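# Seat the juicer's sieve basket onto its spindle

## Task

Place the sieve basket so it sits on the drive spindle inside the white bowl ring of the juicer. At the end, neither gripper may be in contact with the basket, and the juicer must be upright with nothing touching it.

## Robot and tools

Robot: two arms, left_arm and right_arm, each ending in a two-finger gripper. The fingers extend along the gripper's +z axis and close along its y axis. end_effector_position is the spot between the finger pads, roughly 1 cm short of the tips. A camera stand sits behind the arms. Loose objects can get an occasional small push from outside.

Frames: the scene frame has its origin at table-top height, halfway between the nominal arm bases, with +z up and +x pointing out over the table. left_arm is on the +y side; image left and right do not follow these names. Measured bases in the scene frame: left_arm at (-0.004, +0.262, 0) with quat_wxyz (+0.999, 0, 0, -0.032); right_arm at (+0.003, -0.339, 0) with quat_wxyz (+1.000, 0, 0, -0.011). Each arm's hand positions, quaternions, velocities, targets and wrist camera poses are given in that arm's own base frame. Fixed cameras and the table use the scene frame.

Row format, shared by every moving call: one flat list of 16 numbers covering both arms, even when only one arm moves. The first 8 are left_arm: x, y, z in metres, then qw, qx, qy, qz (w first), then opening. The next 8 are right_arm in the same order. Position and quaternion are absolute poses of the gripper in that arm's base frame, not offsets. Opening runs from -1 (closed) to +1 (fully open, 0.094 m).

execute_actions(actions, cameras): actions is a list of actions; each action is a list of up to 15 rows, one per 1/30 s control step. If fewer than 15 rows are given, the final row is repeated, so one action lasts 0.5 s. A target more than 0.6 m from that gripper's start position along any of its own axes gets the action rejected for both arms; if the first action fails this against the latest reported state, or any action is malformed, the entire call is rejected. An empty actions list returns the full state plus images. cameras: list of names, ["all"], [] for none, or null/omitted (all only when actions is empty). An unknown name invalidates the call. To hold an arm still, resend the exact pose and opening from the last result before it stopped, every time, keeping the same quaternion in every row rather than copying a drifted reading.

move(target, speed, blend, opening_speed, grip_force, blocking, cameras): target is one 16-number row or a list of up to 15 rows, with no 0.6 m restriction. Each gripper moves in a straight line from its Hand target, turning the short way. speed: m/s per arm path, 0.002 to 4.3, default 0.25; rotation capped at twice that in rad/s; one value or one per target. blend: corner rounding in metres per target; 0 means stopping at each. opening_speed: rate of finger change per second on the -1..+1 scale, at least 0.2. grip_force: newtons per pad, 10 to 50, one value or one per arm; it persists, and lower values close the fingers slowly. blocking=false returns after about 0.5 s while motion continues; a new move takes over from the running one. Moves last at most 10 s and do not avoid obstacles or the other arm. The result ends with a move: line such as done, off_target, moving, held or fault, plus limits (paced = pose clipped, held = steps withheld). done means at rest within 10 mm and 2 degrees of target.

wait(seconds 0 to 10) lets time pass with arms holding. stop() brakes a running move. zoom_image(camera, region) enlarges part of the newest full image; camera is one of cam_head_left, cam_head_right, cam_left_wrist, cam_right_wrist; region is [x0, y0, x1, y1] in pixels, each span at most 504. read_manual(section) gives licence texts only. finished_scene(scene) ends the current scene using its number; after ending scene 1, make no further calls in that reply.

Control behaviour: each step the commanded orientation is limited to 40 degrees from the measured one, and the damped IK favours position. One action may fall short; the Hand target line shows where the arm is actually headed, so resend the remainder. Friction and load can leave a gripper a few cm off in free air without any contact. Tiny moves may not start. Tool commands shows current gripper commands; a 0 is a real command, so repeat the current value to leave a gripper alone.

Results: end_effector_position and quat per arm, Hand target, Joint positions (last number is finger opening in metres), Joint velocities (may be omitted if all noise), joint torques (numbers 3 and 4 wrap at ±28 N m), grip_measured (same scale as opening, reads up to ~2.5 mm wide when empty), grip_effort_nm (gripper motor effort, negative closing, with offset and lingering friction), motor temperatures. MOTOR HOT appears at 85 °C; at 100 °C an arm faults, drops and stays off 30 to 60 s or more.

Gripping: on a hard part the reading settles a few mm under its width. To squeeze, command around 0.06 below the contact reading (0.11+ for small or round items); close slowly on fragile things. To release, command well above grip_measured.

Cameras: all 896x504. Head cameras sit near scene (-0.11, 0.07 or 0.02, 1.0) looking down and forward; wrist cameras ride on each hand (+z forward, +x right, +y down), and their images can lag during motion.

Avoid: dropping the basket or releasing it while moving; knocking over or touching the juicer at the end; anything leaving the table; fast contacts or pushing deep past a contact; arms or grippers pressing on each other, including one gripper closing on the other's fingers; paths close to an arm's own base (go around it); long stretched or stalled holds that heat motors.

Each tool is called after ">>>" by a JSON object that holds its "name" and its "arguments", one argument or row to a line.

## Session

>>> {"name": "execute_actions", "arguments": {
  "actions": []
}}

Scene clock: 0.00 s.
left_arm: end_effector_position=(+0.5948, +0.5834, +0.1853) grip_measured=+1.000 grip_effort_nm=n/a end_effector_quat_wxyz=(-0.387, +0.577, -0.334, -0.637) | right_arm: end_effector_position=(+0.3390, -0.3504, +0.2441) grip_measured=+1.000 grip_effort_nm=n/a end_effector_quat_wxyz=(+0.340, -0.036, +0.940, +0.004)
Joint positions: left_arm=[0.568 2.754 2.469 1.308 -1.442 0.998 0.094] | right_arm=[-1.001 1.385 1.204 -0.997 -0.589 -0.957 0.094]
Joint velocities: within noise
Joint torques (N m): no reading
Motor temperatures (°C): left_arm=[26 33 27 26 25 26 28] | right_arm=[30 31 26 25 29 26 25]
Heat: left arm: hottest shoulder 33 °C; right arm: hottest shoulder 31 °C.
Hand target: left_arm +0.5953, +0.5837, +0.1941; -0.394, +0.581, -0.326, -0.633 | right_arm +0.3433, -0.3572, +0.2589; +0.348, -0.041, +0.936, -0.009
Tool commands: left_gripper/opening=+1.0 right_gripper/opening=+1.0

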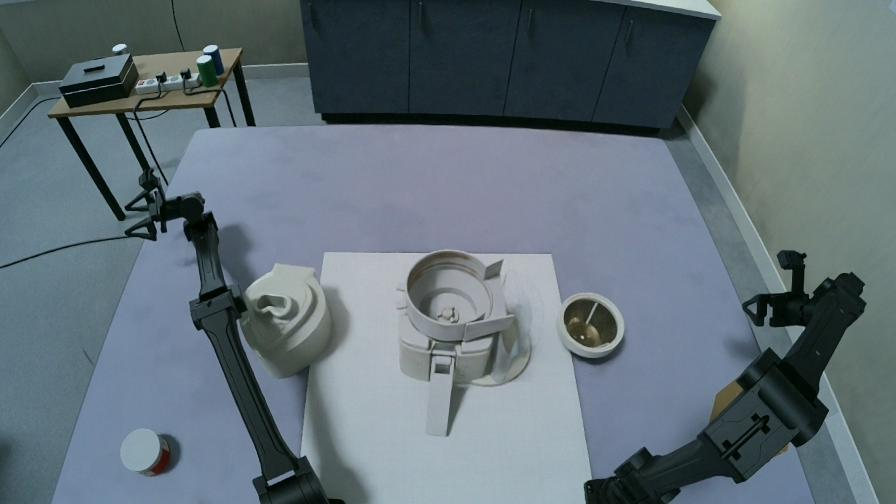

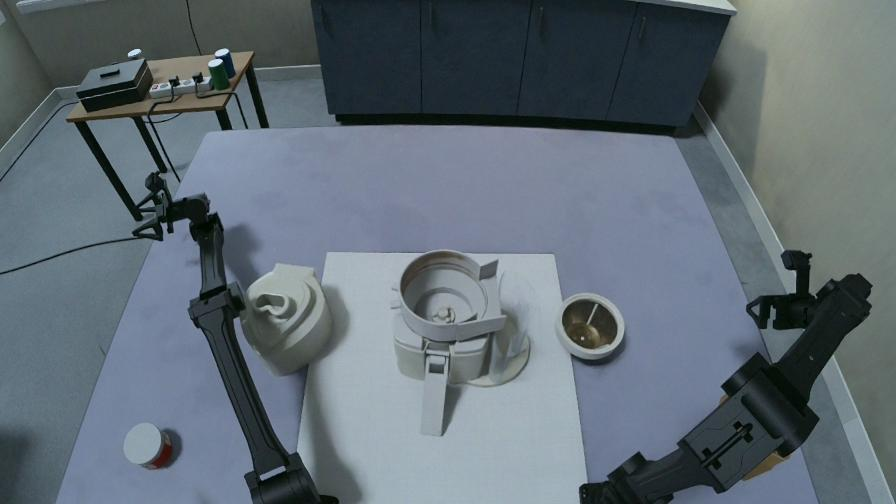

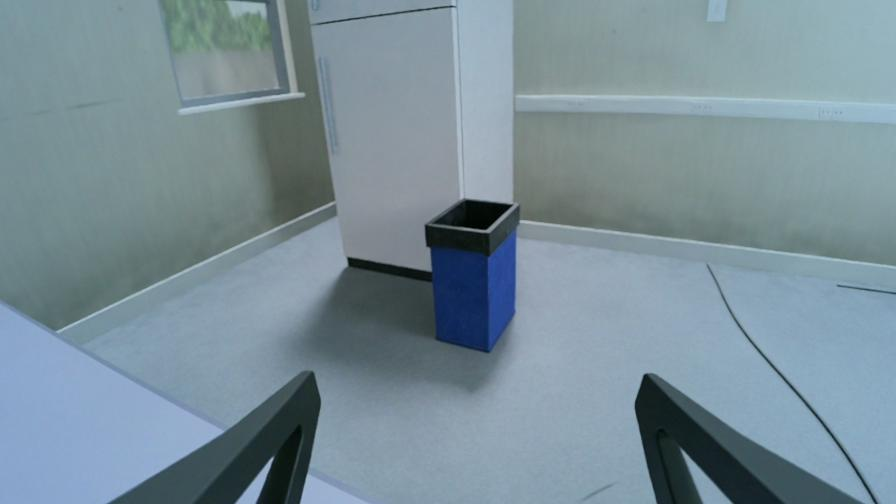

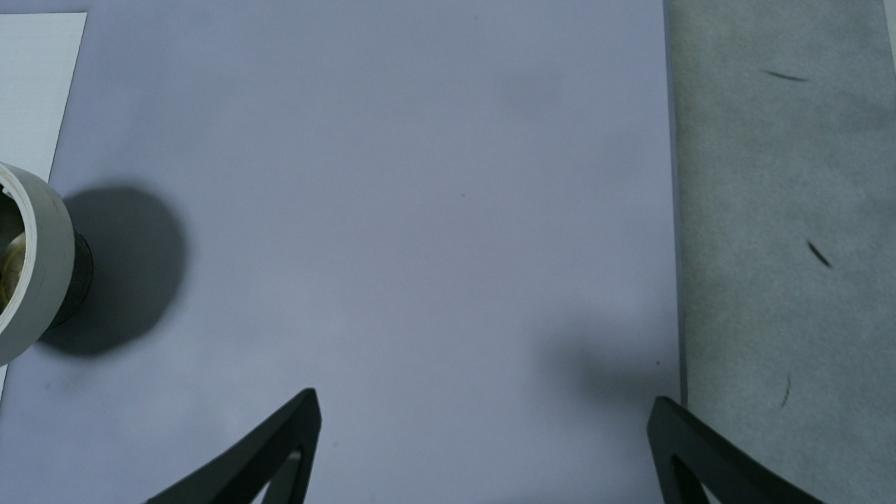

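>>> {"name": "zoom_image", "arguments": {
  "camera": "cam_head_right",
  "region": [380, 230, 660, 450]
}}

>>> {"name": "zoom_image", "arguments": {
  "camera": "cam_head_left",
  "region": [380, 230, 660, 450]
}}

Scaled by 1.800 from the camera's 896x504 image, which has a finer 1280x720 frame.

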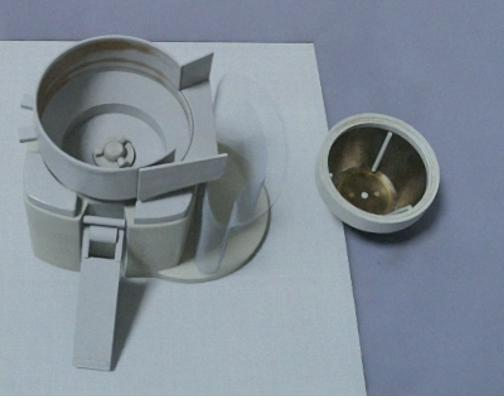

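Scaled by 1.800 from the camera's 896x504 image, which has a finer 1280x720 frame.

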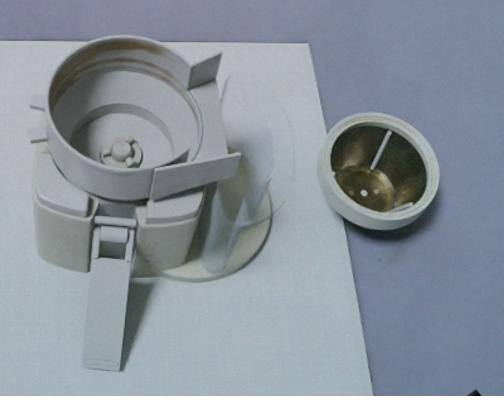

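>>> {"name": "move", "arguments": {
  "target": [0.5953,0.5837,0.1941,-0.394,0.581,-0.326,-0.633,1,0.42,0.02,0.3,0,0,1,0,1],
  "speed": 0.4,
  "cameras": ["all"]
}}

Scene clock: 35.10 s.
left_arm: end_effector_position=(+0.5948, +0.5834, +0.1853) grip_measured=+1.000 grip_effort_nm=0.02 end_effector_quat_wxyz=(-0.387, +0.577, -0.334, -0.637) | right_arm: end_effector_position=(+0.4050, +0.0207, +0.2772) grip_measured=+1.000 grip_effort_nm=0.00 end_effector_quat_wxyz=(-0.023, -0.008, +1.000, +0.000)
Joint positions: left_arm=[0.568 2.754 2.469 1.308 -1.442 0.998 0.094] | right_arm=[0.051 1.428 1.454 -1.643 -0.003 0.036 0.094]
Joint torques (N m): left_arm=[1.55 -27.93 11.21 0.64 0.62 -0.08] | right_arm=[-0.73 -9.58 15.24 0.18 0.13 0.09]
Motor temperatures (°C): left_arm=[26 37 35 26 26 26 28] | right_arm=[30 31 34 24 29 25 25]
Heat: left arm: hottest shoulder 37 °C; right arm: hottest elbow 34 °C.
Hand target: left_arm +0.5951, +0.5837, +0.1940; -0.394, +0.581, -0.326, -0.633 | right_arm +0.4187, +0.0199, +0.2997; +0.001, +0.000, +1.000, +0.000
Off the commanded pose: left_arm 0.009 m, 1 deg | right_arm 0.027 m, 3 deg.
move: off_target (right_arm)
camera_calibration:
cam_right_wrist: T_world_to_cam=[[0.00935458, -0.998729, -0.0495334, 0.0420436], [-0.858865, -0.0333939, 0.511112, 0.256327], [-0.512116, 0.0377613, -0.858086, 0.561116], [0, 0, 0, 1]] pos_world=[0.507113, 0.0293615, 0.352556]

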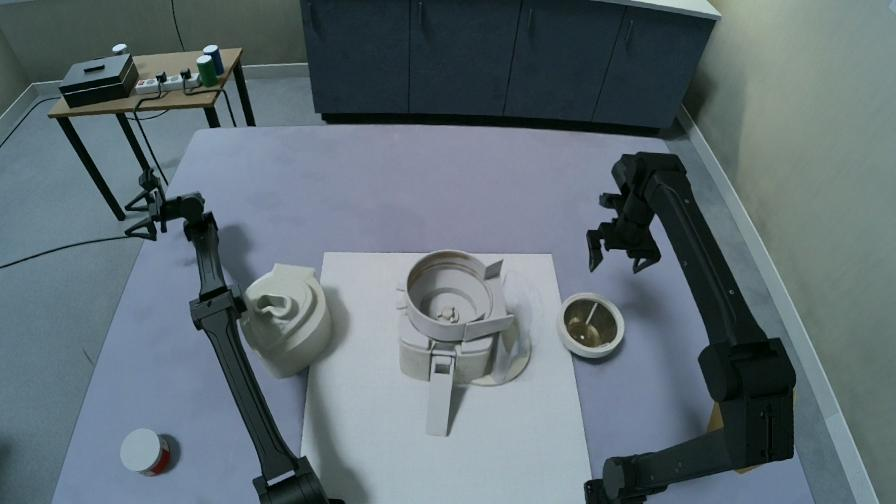

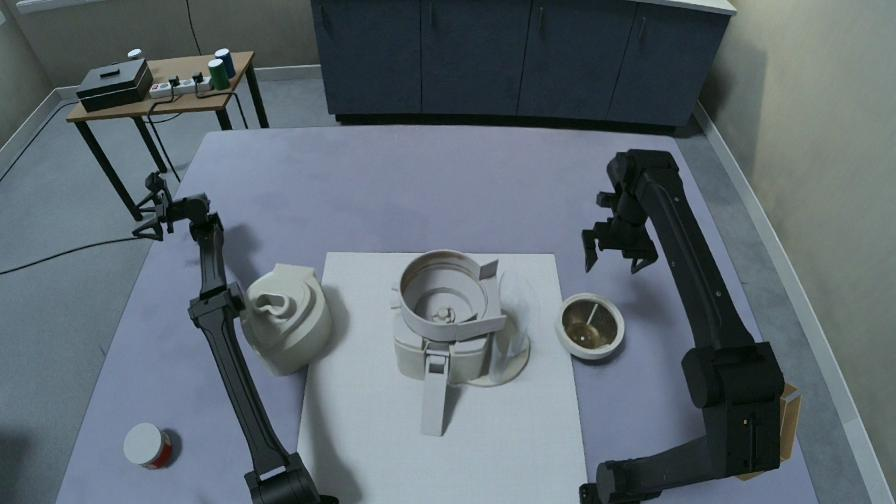

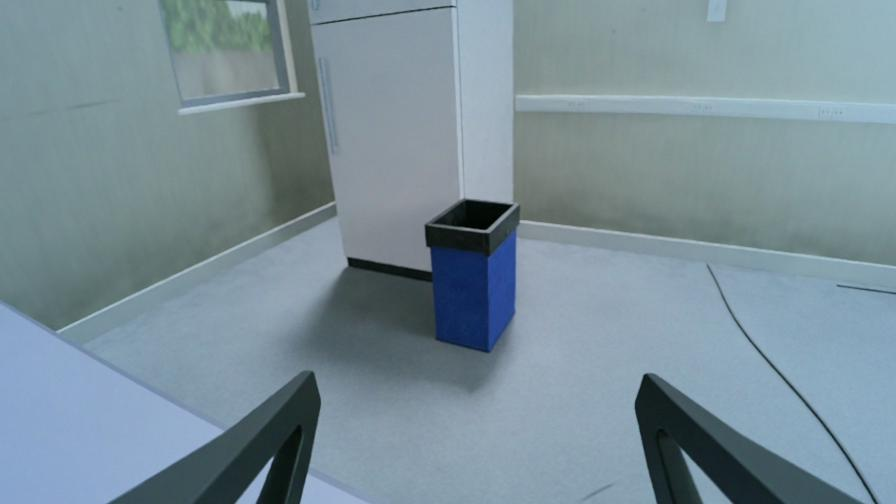

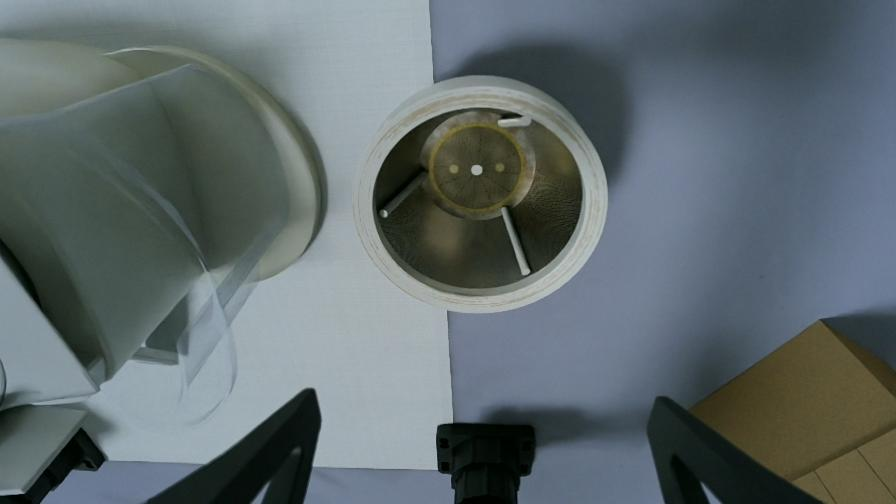

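>>> {"name": "move", "arguments": {
  "target": [0.5953,0.5837,0.1941,-0.394,0.581,-0.326,-0.633,1,0.43,0.354,0.39,0,0,1,0,1],
  "speed": 0.4,
  "cameras": ["all"]
}}

>>> {"name": "zoom_image", "arguments": {
  "camera": "cam_right_wrist",
  "region": [250, 50, 700, 450]
}}

Scene clock: 58.97 s.
left_arm: end_effector_position=(+0.5948, +0.5834, +0.1853) grip_measured=+1.000 grip_effort_nm=0.02 end_effector_quat_wxyz=(-0.387, +0.577, -0.334, -0.637) | right_arm: end_effector_position=(+0.4203, +0.3521, +0.3654) grip_measured=+1.000 grip_effort_nm=0.00 end_effector_quat_wxyz=(+0.068, -0.011, +0.996, +0.056)
Joint positions: left_arm=[0.568 2.754 2.469 1.308 -1.442 0.998 0.094] | right_arm=[0.698 1.706 2.006 -1.696 0 0.676 0.094]
Joint torques (N m): left_arm=[1.44 -27.69 11.28 0.51 0.6 -0.12] | right_arm=[-1.32 -13.68 15.36 0.49 0.14 0.02]
Heat: left arm: hottest shoulder 39 °C; right arm: hottest elbow 37 °C.
Hand target: left_arm +0.5951, +0.5837, +0.1940; -0.394, +0.581, -0.326, -0.633 | right_arm +0.4286, +0.3531, +0.3889; +0.086, -0.001, +0.994, +0.071
Off the commanded pose: left_arm 0.009 m, 1 deg | right_arm 0.026 m, 10 deg.
joint sent to its limit (right arm) — joint 4 (wrist pitch), lower limit. The joint targets are off in orientation, not in position.
move: off_target (right_arm)
camera_calibration:
cam_right_wrist: T_world_to_cam=[[0.0321747, -0.986927, -0.157927, 0.403091], [-0.936098, -0.0851292, 0.341283, 0.348092], [-0.350265, 0.136854, -0.926599, 0.554295], [0, 0, 0, 1]] pos_world=[0.507029, 0.351596, 0.45847]

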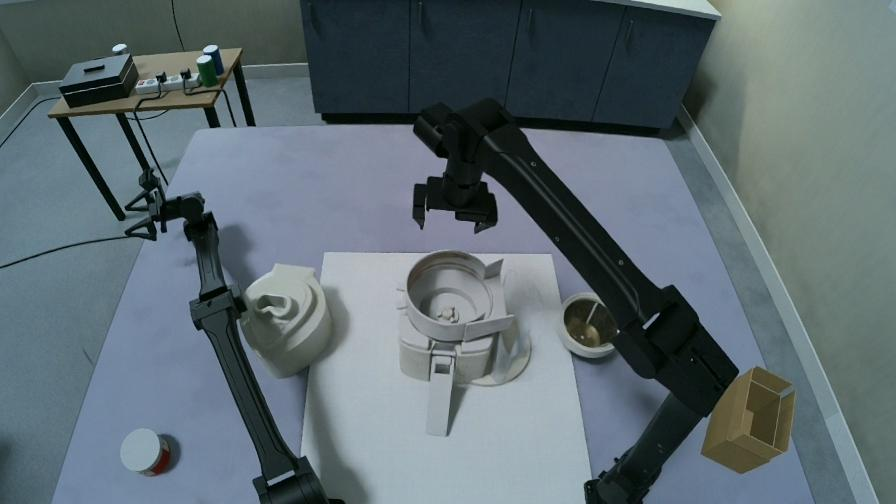

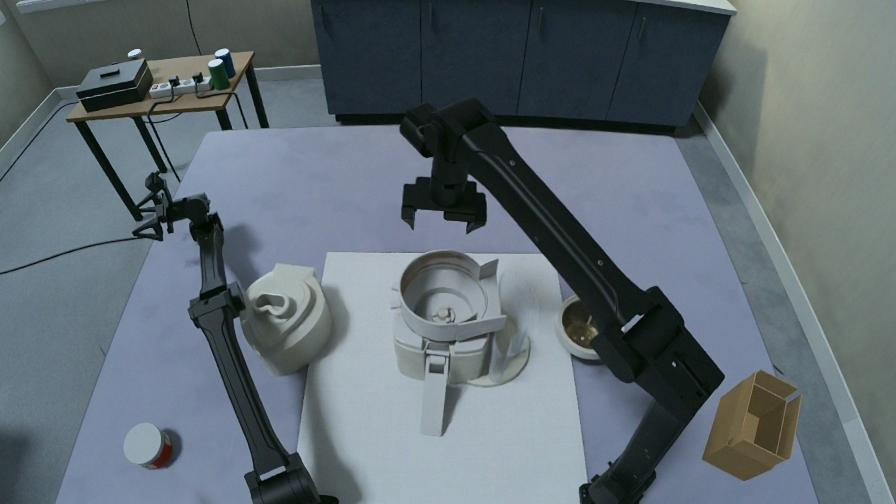

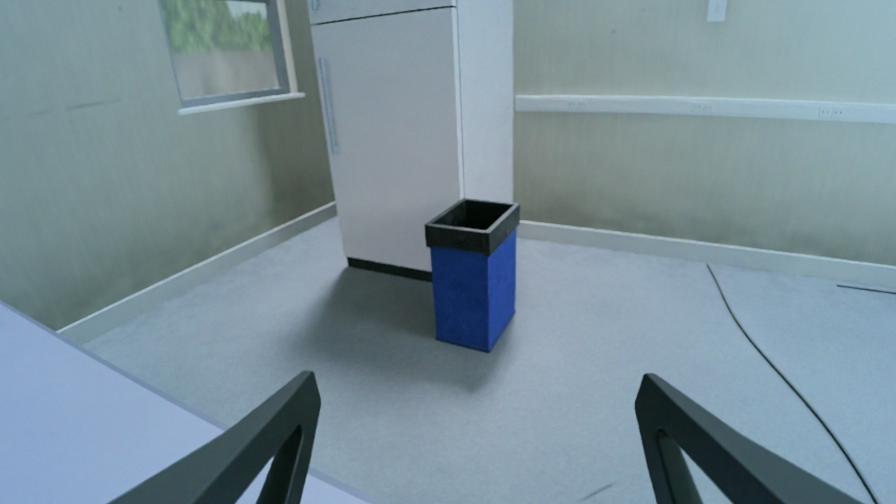

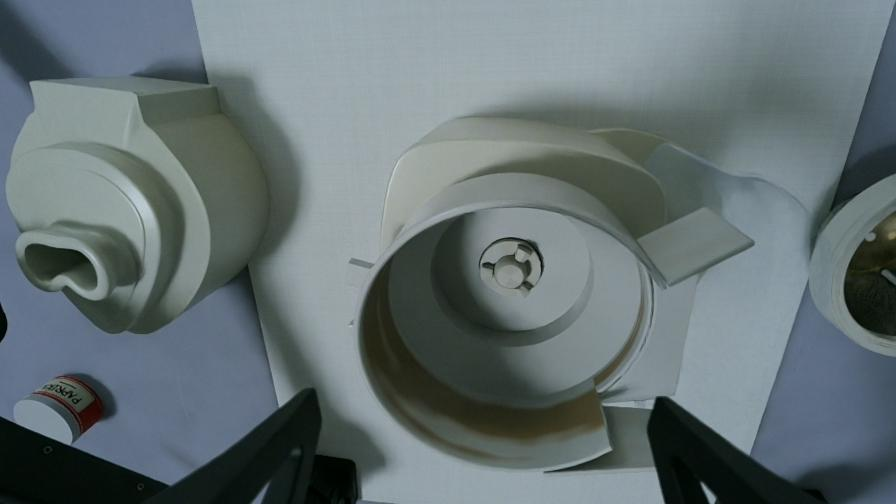

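Scaled by 1.120 from the camera's 896x504 image, which has a finer 1280x720 frame.

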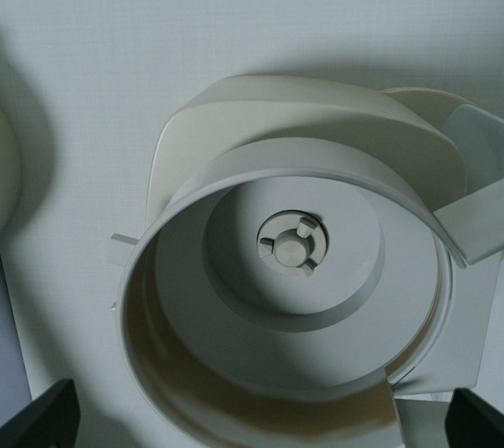

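>>> {"name": "move", "arguments": {
  "target": [0.5953,0.5837,0.1941,-0.394,0.581,-0.326,-0.633,1,0.20,0.354,0.37,0.574,0,0.819,0,1],
  "speed": 0.4,
  "cameras": ["cam_right_wrist"]
}}

>>> {"name": "move", "arguments": {
  "target": [
    [0.5953,0.5837,0.1941,-0.394,0.581,-0.326,-0.633,1,0.25,0.2,0.37,0.574,0,0.819,0,1],
    [0.5953,0.5837,0.1941,-0.394,0.581,-0.326,-0.633,1,0.25,0.02,0.22,0.574,0,0.819,0,1]
  ],
  "speed": 0.4,
  "blend": 0.05,
  "cameras": ["cam_right_wrist"]
}}

Scene clock: 80.13 s.
left_arm: end_effector_position=(+0.5948, +0.5834, +0.1853) grip_measured=+1.000 grip_effort_nm=0.02 end_effector_quat_wxyz=(-0.387, +0.577, -0.334, -0.637) | right_arm: end_effector_position=(+0.2022, +0.3515, +0.3707) grip_measured=+1.000 grip_effort_nm=0.00 end_effector_quat_wxyz=(+0.574, +0.002, +0.819, +0.001)
Joint positions: left_arm=[0.568 2.754 2.469 1.308 -1.442 0.998 0.094] | right_arm=[1.462 1.207 1.188 -1.262 1.206 1.267 0.094]
Joint torques (N m): left_arm=[1.85 -27.58 11.33 0.68 0.61 -0.11] | right_arm=[0.15 -6.59 10.48 0.62 0.82 0.06]
Motor temperatures (°C): left_arm=[26 42 39 26 26 26 28] | right_arm=[29 34 44 24 29 25 25]
Heat: left arm: hottest shoulder 42 °C; right arm: hottest elbow 44 °C.
Hand target: left_arm +0.5951, +0.5837, +0.1940; -0.394, +0.581, -0.326, -0.633 | right_arm +0.2000, +0.3540, +0.3699; +0.574, +0.000, +0.819, +0.000
Off the commanded pose: left_arm 0.009 m, 1 deg | right_arm 0.003 m, 0 deg.
move: done
camera_calibration:
cam_right_wrist: T_world_to_cam=[[0.0431462, -0.99878, -0.0240213, 0.362753], [-0.743778, -0.0160589, -0.668233, 0.453141], [0.667032, 0.0466982, -0.743564, 0.241051], [0, 0, 0, 1]] pos_world=[0.160596, 0.358331, 0.490755]
Images, in order (width x height): cam_right_wrist 896x504.

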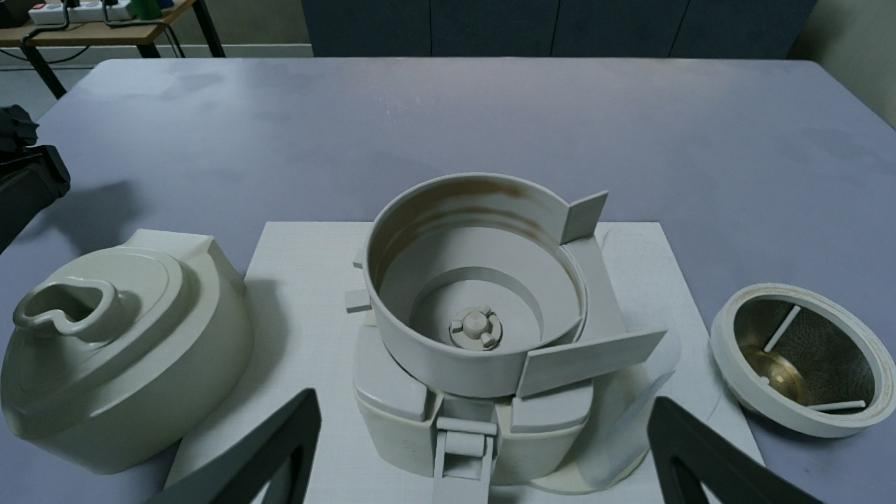

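Scene clock: 82.60 s.
left_arm: end_effector_position=(+0.5948, +0.5834, +0.1853) grip_measured=+1.000 grip_effort_nm=0.02 end_effector_quat_wxyz=(-0.387, +0.577, -0.334, -0.637) | right_arm: end_effector_position=(+0.2483, +0.0223, +0.2207) grip_measured=+1.000 grip_effort_nm=0.00 end_effector_quat_wxyz=(+0.566, +0.000, +0.824, +0.004)
Joint positions: left_arm=[0.568 2.754 2.469 1.308 -1.442 0.998 0.094] | right_arm=[0.247 0.062 0.296 -0.611 0.223 0.094 0.094]
Joint torques (N m): left_arm=[2.49 -27.4 11.34 0.65 0.61 -0.13] | right_arm=[-1.85 3.08 9.98 3.38 -0.01 -0.2]
Heat: left arm: hottest shoulder 42 °C; right arm: hottest elbow 44 °C.
Hand target: left_arm +0.5951, +0.5837, +0.1940; -0.394, +0.581, -0.326, -0.633 | right_arm +0.2499, +0.0201, +0.2200; +0.574, +0.000, +0.819, +0.000
Off the commanded pose: left_arm 0.009 m, 1 deg | right_arm 0.003 m, 1 deg.
move: done
camera_calibration:
cam_right_wrist: T_world_to_cam=[[0.0488412, -0.99844, -0.0270406, 0.0275128], [-0.755641, -0.0192328, -0.654704, 0.381903], [0.653162, 0.0524095, -0.755402, 0.120062], [0, 0, 0, 1]] pos_world=[0.208818, 0.0285226, 0.341472]
Images, in order (width x height): cam_right_wrist 896x504.

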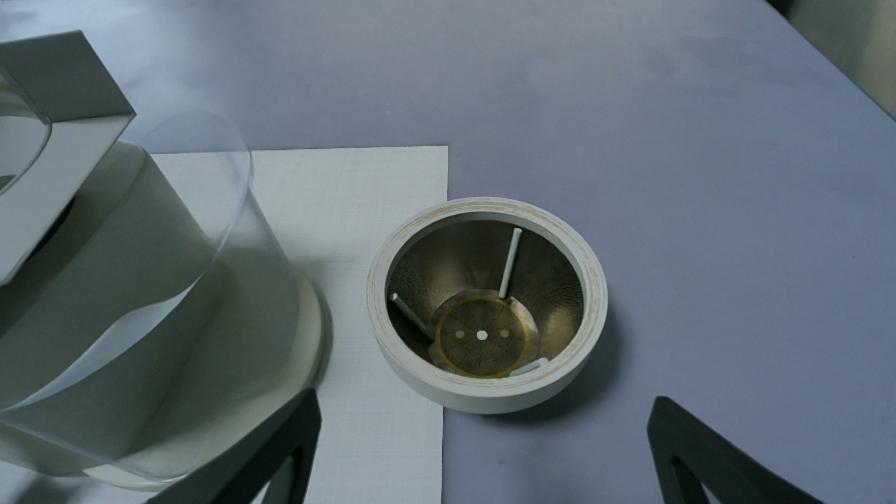

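>>> {"name": "move", "arguments": {
  "target": [
    [0.5953,0.5837,0.1941,-0.394,0.581,-0.326,-0.633,1,0.374,-0.051,0.2,0,0.139,0.990,0,1],
    [0.5953,0.5837,0.1941,-0.394,0.581,-0.326,-0.633,1,0.374,-0.051,0.14,0,0.139,0.990,0,1]
  ],
  "speed": 0.3,
  "blend": 0.03,
  "cameras": ["cam_right_wrist","cam_head_left","cam_head_right"]
}}

>>> {"name": "zoom_image", "arguments": {
  "camera": "cam_head_left",
  "region": [520, 220, 720, 380]
}}

Scene clock: 116.53 s.
left_arm: end_effector_position=(+0.5948, +0.5834, +0.1853) grip_measured=+1.000 grip_effort_nm=0.02 end_effector_quat_wxyz=(-0.387, +0.577, -0.334, -0.637) | right_arm: end_effector_position=(+0.3736, -0.0472, +0.1440) grip_measured=+1.000 grip_effort_nm=0.00 end_effector_quat_wxyz=(-0.002, +0.128, +0.992, -0.001)
Joint positions: left_arm=[0.568 2.754 2.469 1.308 -1.442 0.998 0.094] | right_arm=[-0.123 1.378 1.05 -1.246 0.003 0.133 0.094]
Joint torques (N m): left_arm=[2.26 -26.64 11.34 0.57 0.64 -0.09] | right_arm=[-1.38 -8.7 8.42 1.33 -0.08 0.06]
Heat: left arm: hottest shoulder 45 °C; right arm: hottest elbow 43 °C.
Hand target: left_arm +0.5951, +0.5837, +0.1940; -0.394, +0.581, -0.326, -0.633 | right_arm +0.3739, -0.0509, +0.1401; +0.000, +0.139, +0.990, +0.000
Off the commanded pose: left_arm 0.009 m, 1 deg | right_arm 0.005 m, 1 deg.
move: done
camera_calibration:
cam_right_wrist: T_world_to_cam=[[-0.256451, -0.965481, -0.0456065, 0.0682303], [-0.856511, 0.205135, 0.473612, 0.310894], [-0.447908, 0.160521, -0.879552, 0.418223], [0, 0, 0, 1]] pos_world=[0.471107, -0.0650338, 0.223717]
Images, in order (width x height): cam_head_left 896x504, cam_head_right 896x504, cam_right_wrist 896x504.

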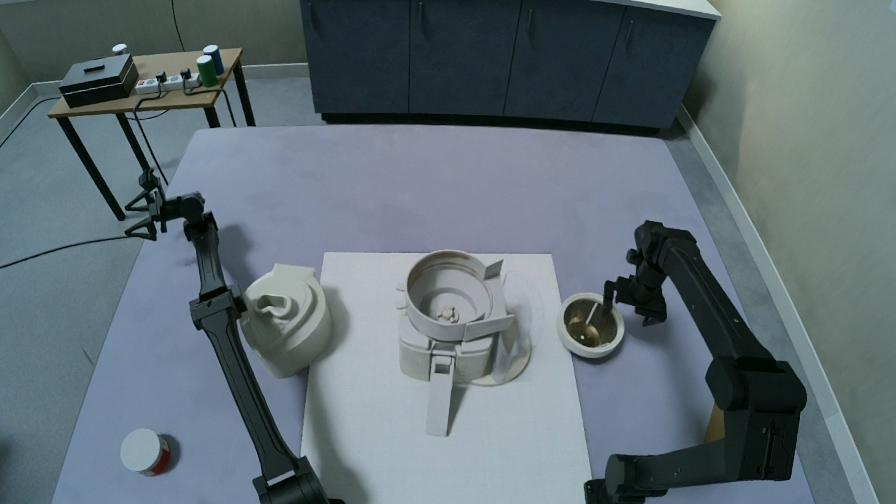

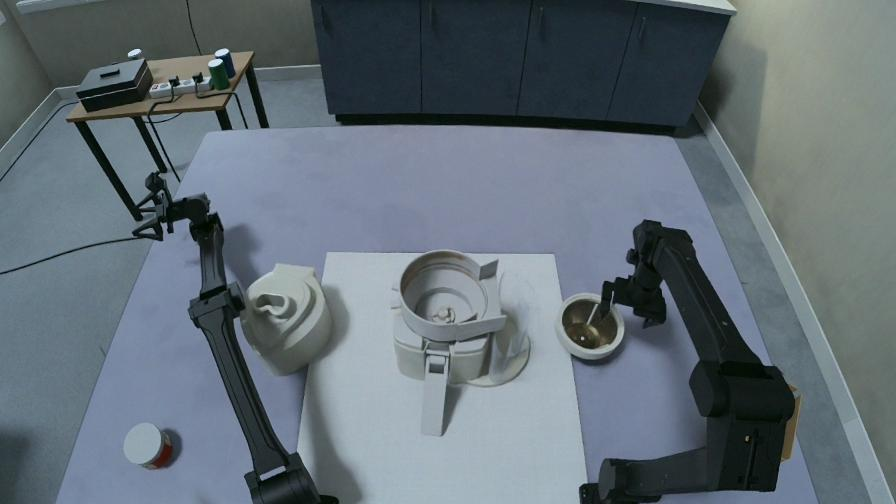

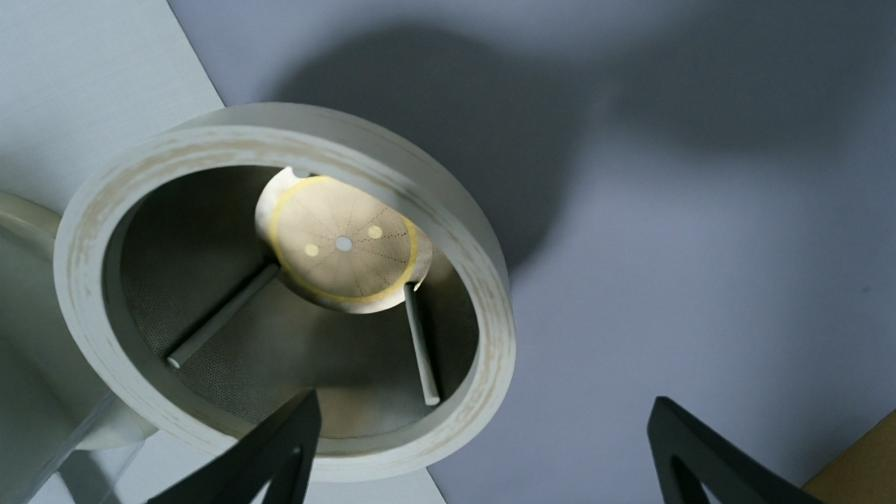

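Scaled by 2.520 from the camera's 896x504 image, which has a finer 1280x720 frame.

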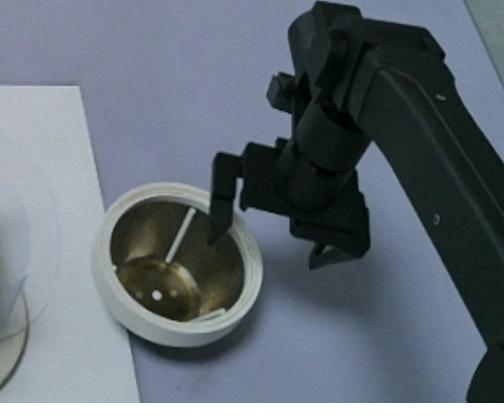

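>>> {"name": "move", "arguments": {
  "target": [
    [0.5953,0.5837,0.1941,-0.394,0.581,-0.326,-0.633,1,0.3735,-0.055,0.079,0,0.139,0.990,0,0.9]
  ],
  "speed": 0.12,
  "cameras": ["cam_right_wrist","cam_head_left"]
}}

>>> {"name": "zoom_image", "arguments": {
  "camera": "cam_head_left",
  "region": [520, 220, 720, 380]
}}

Scene clock: 130.27 s.
left_arm: end_effector_position=(+0.5948, +0.5834, +0.1853) grip_measured=+1.000 grip_effort_nm=0.02 end_effector_quat_wxyz=(-0.387, +0.577, -0.334, -0.637) | right_arm: end_effector_position=(+0.3746, -0.0511, +0.0839) grip_measured=+0.902 grip_effort_nm=-0.08 end_effector_quat_wxyz=(+0.000, +0.133, +0.991, -0.001)
Joint positions: left_arm=[0.568 2.754 2.469 1.308 -1.442 0.998 0.094] | right_arm=[-0.133 1.448 0.949 -1.072 0.003 0.133 0.089]
Joint torques (N m): left_arm=[1.44 -27.63 11.29 0.72 0.68 -0.12] | right_arm=[-1.9 -8.47 7.53 1.25 -0.06 -0.03]
Heat: left arm: hottest shoulder 45 °C; right arm: hottest elbow 40 °C.
Hand target: left_arm +0.5951, +0.5837, +0.1940; -0.394, +0.581, -0.326, -0.633 | right_arm +0.3734, -0.0550, +0.0790; +0.000, +0.139, +0.990, +0.000
Off the commanded pose: left_arm 0.009 m, 1 deg | right_arm 0.006 m, 1 deg.
move: done
camera_calibration:
cam_right_wrist: T_world_to_cam=[[-0.265918, -0.962894, -0.0460726, 0.0657289], [-0.856022, 0.213885, 0.470616, 0.341599], [-0.443299, 0.164584, -0.881134, 0.365049], [0, 0, 0, 1]] pos_world=[0.47172, -0.0698543, 0.163923]
Images, in order (width x height): cam_head_left 896x504, cam_right_wrist 896x504.

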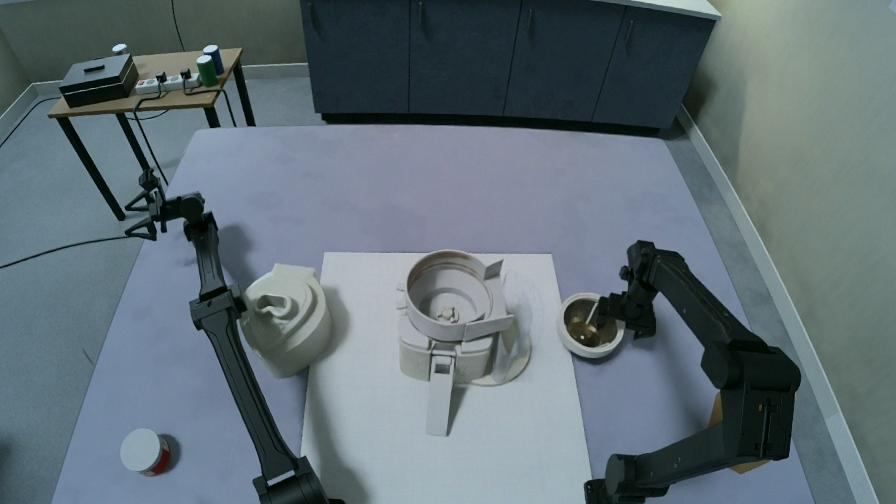

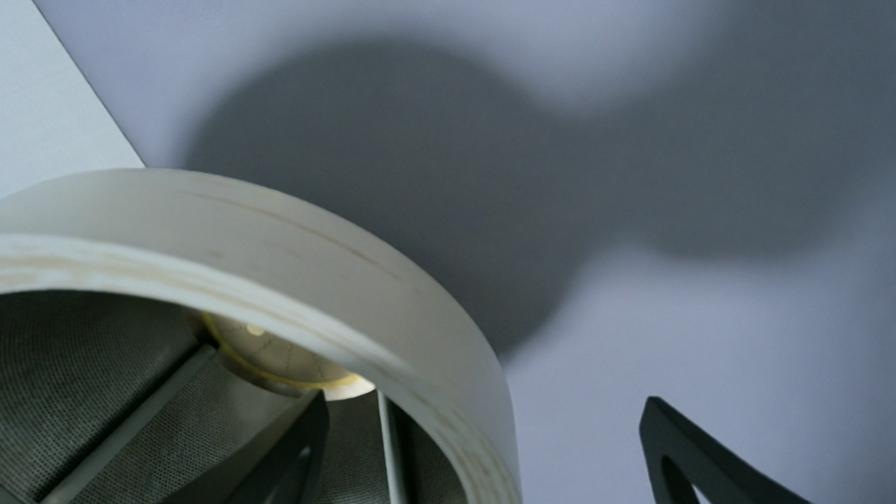

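Scaled by 2.520 from the camera's 896x504 image, which has a finer 1280x720 frame.

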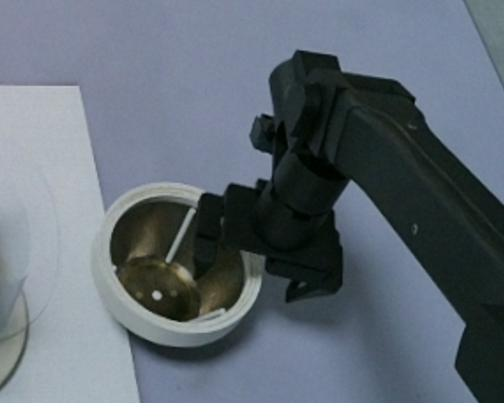

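>>> {"name": "move", "arguments": {
  "target": [
    [0.5953,0.5837,0.1941,-0.394,0.581,-0.326,-0.633,1,0.3735,-0.055,0.079,0,0.139,0.990,0,-1]
  ],
  "speed": 0.12,
  "grip_force": [50, 40],
  "opening_speed": 0.5,
  "cameras": ["cam_right_wrist","cam_head_left"]
}}

>>> {"name": "zoom_image", "arguments": {
  "camera": "cam_head_left",
  "region": [520, 220, 720, 380]
}}

Scene clock: 141.43 s.
left_arm: end_effector_position=(+0.5948, +0.5834, +0.1853) grip_measured=+1.000 grip_effort_nm=0.02 end_effector_quat_wxyz=(-0.387, +0.577, -0.334, -0.637) | right_arm: end_effector_position=(+0.3750, -0.0494, +0.0848) grip_measured=-0.630 grip_effort_nm=-0.84 end_effector_quat_wxyz=(+0.001, +0.132, +0.991, +0.004)
Joint positions: left_arm=[0.568 2.754 2.469 1.308 -1.442 0.998 0.094] | right_arm=[-0.133 1.445 0.949 -1.072 -0.008 0.133 0.017]
Joint torques (N m): left_arm=[2.55 -27.16 11.22 0.75 0.63 -0.11] | right_arm=[-1.49 -8.29 7.56 1.37 0.32 -0.03]
Motor temperatures (°C): left_arm=[26 46 41 26 26 26 28] | right_arm=[29 32 38 24 28 25 25]
Heat: left arm: hottest shoulder 46 °C; right arm: hottest elbow 38 °C.
Hand target: left_arm +0.5951, +0.5837, +0.1940; -0.394, +0.581, -0.326, -0.633 | right_arm +0.3733, -0.0549, +0.0791; +0.000, +0.139, +0.990, +0.000
Off the commanded pose: left_arm 0.009 m, 1 deg | right_arm 0.008 m, 1 deg.
grip_force (N): 50, 40
move: done
camera_calibration:
cam_right_wrist: T_world_to_cam=[[-0.265695, -0.96239, -0.0566634, 0.0683168], [-0.857898, 0.209216, 0.469297, 0.341608], [-0.439792, 0.173301, -0.88122, 0.364942], [0, 0, 0, 1]] pos_world=[0.471715, -0.0689675, 0.165149]
Images, in order (width x height): cam_head_left 896x504, cam_right_wrist 896x504.

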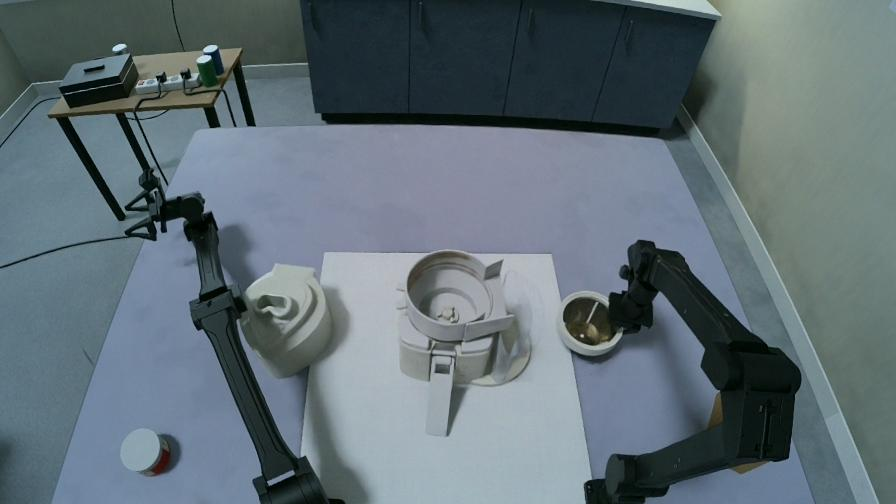

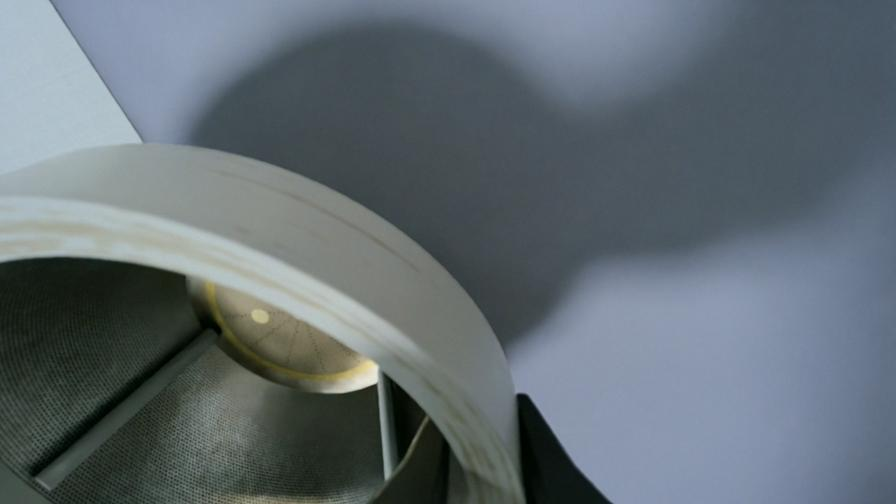

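Scaled by 2.520 from the camera's 896x504 image, which has a finer 1280x720 frame.

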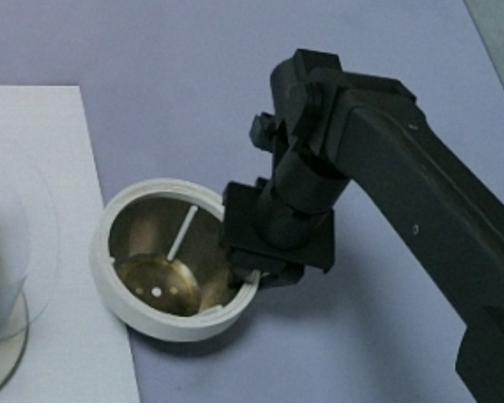

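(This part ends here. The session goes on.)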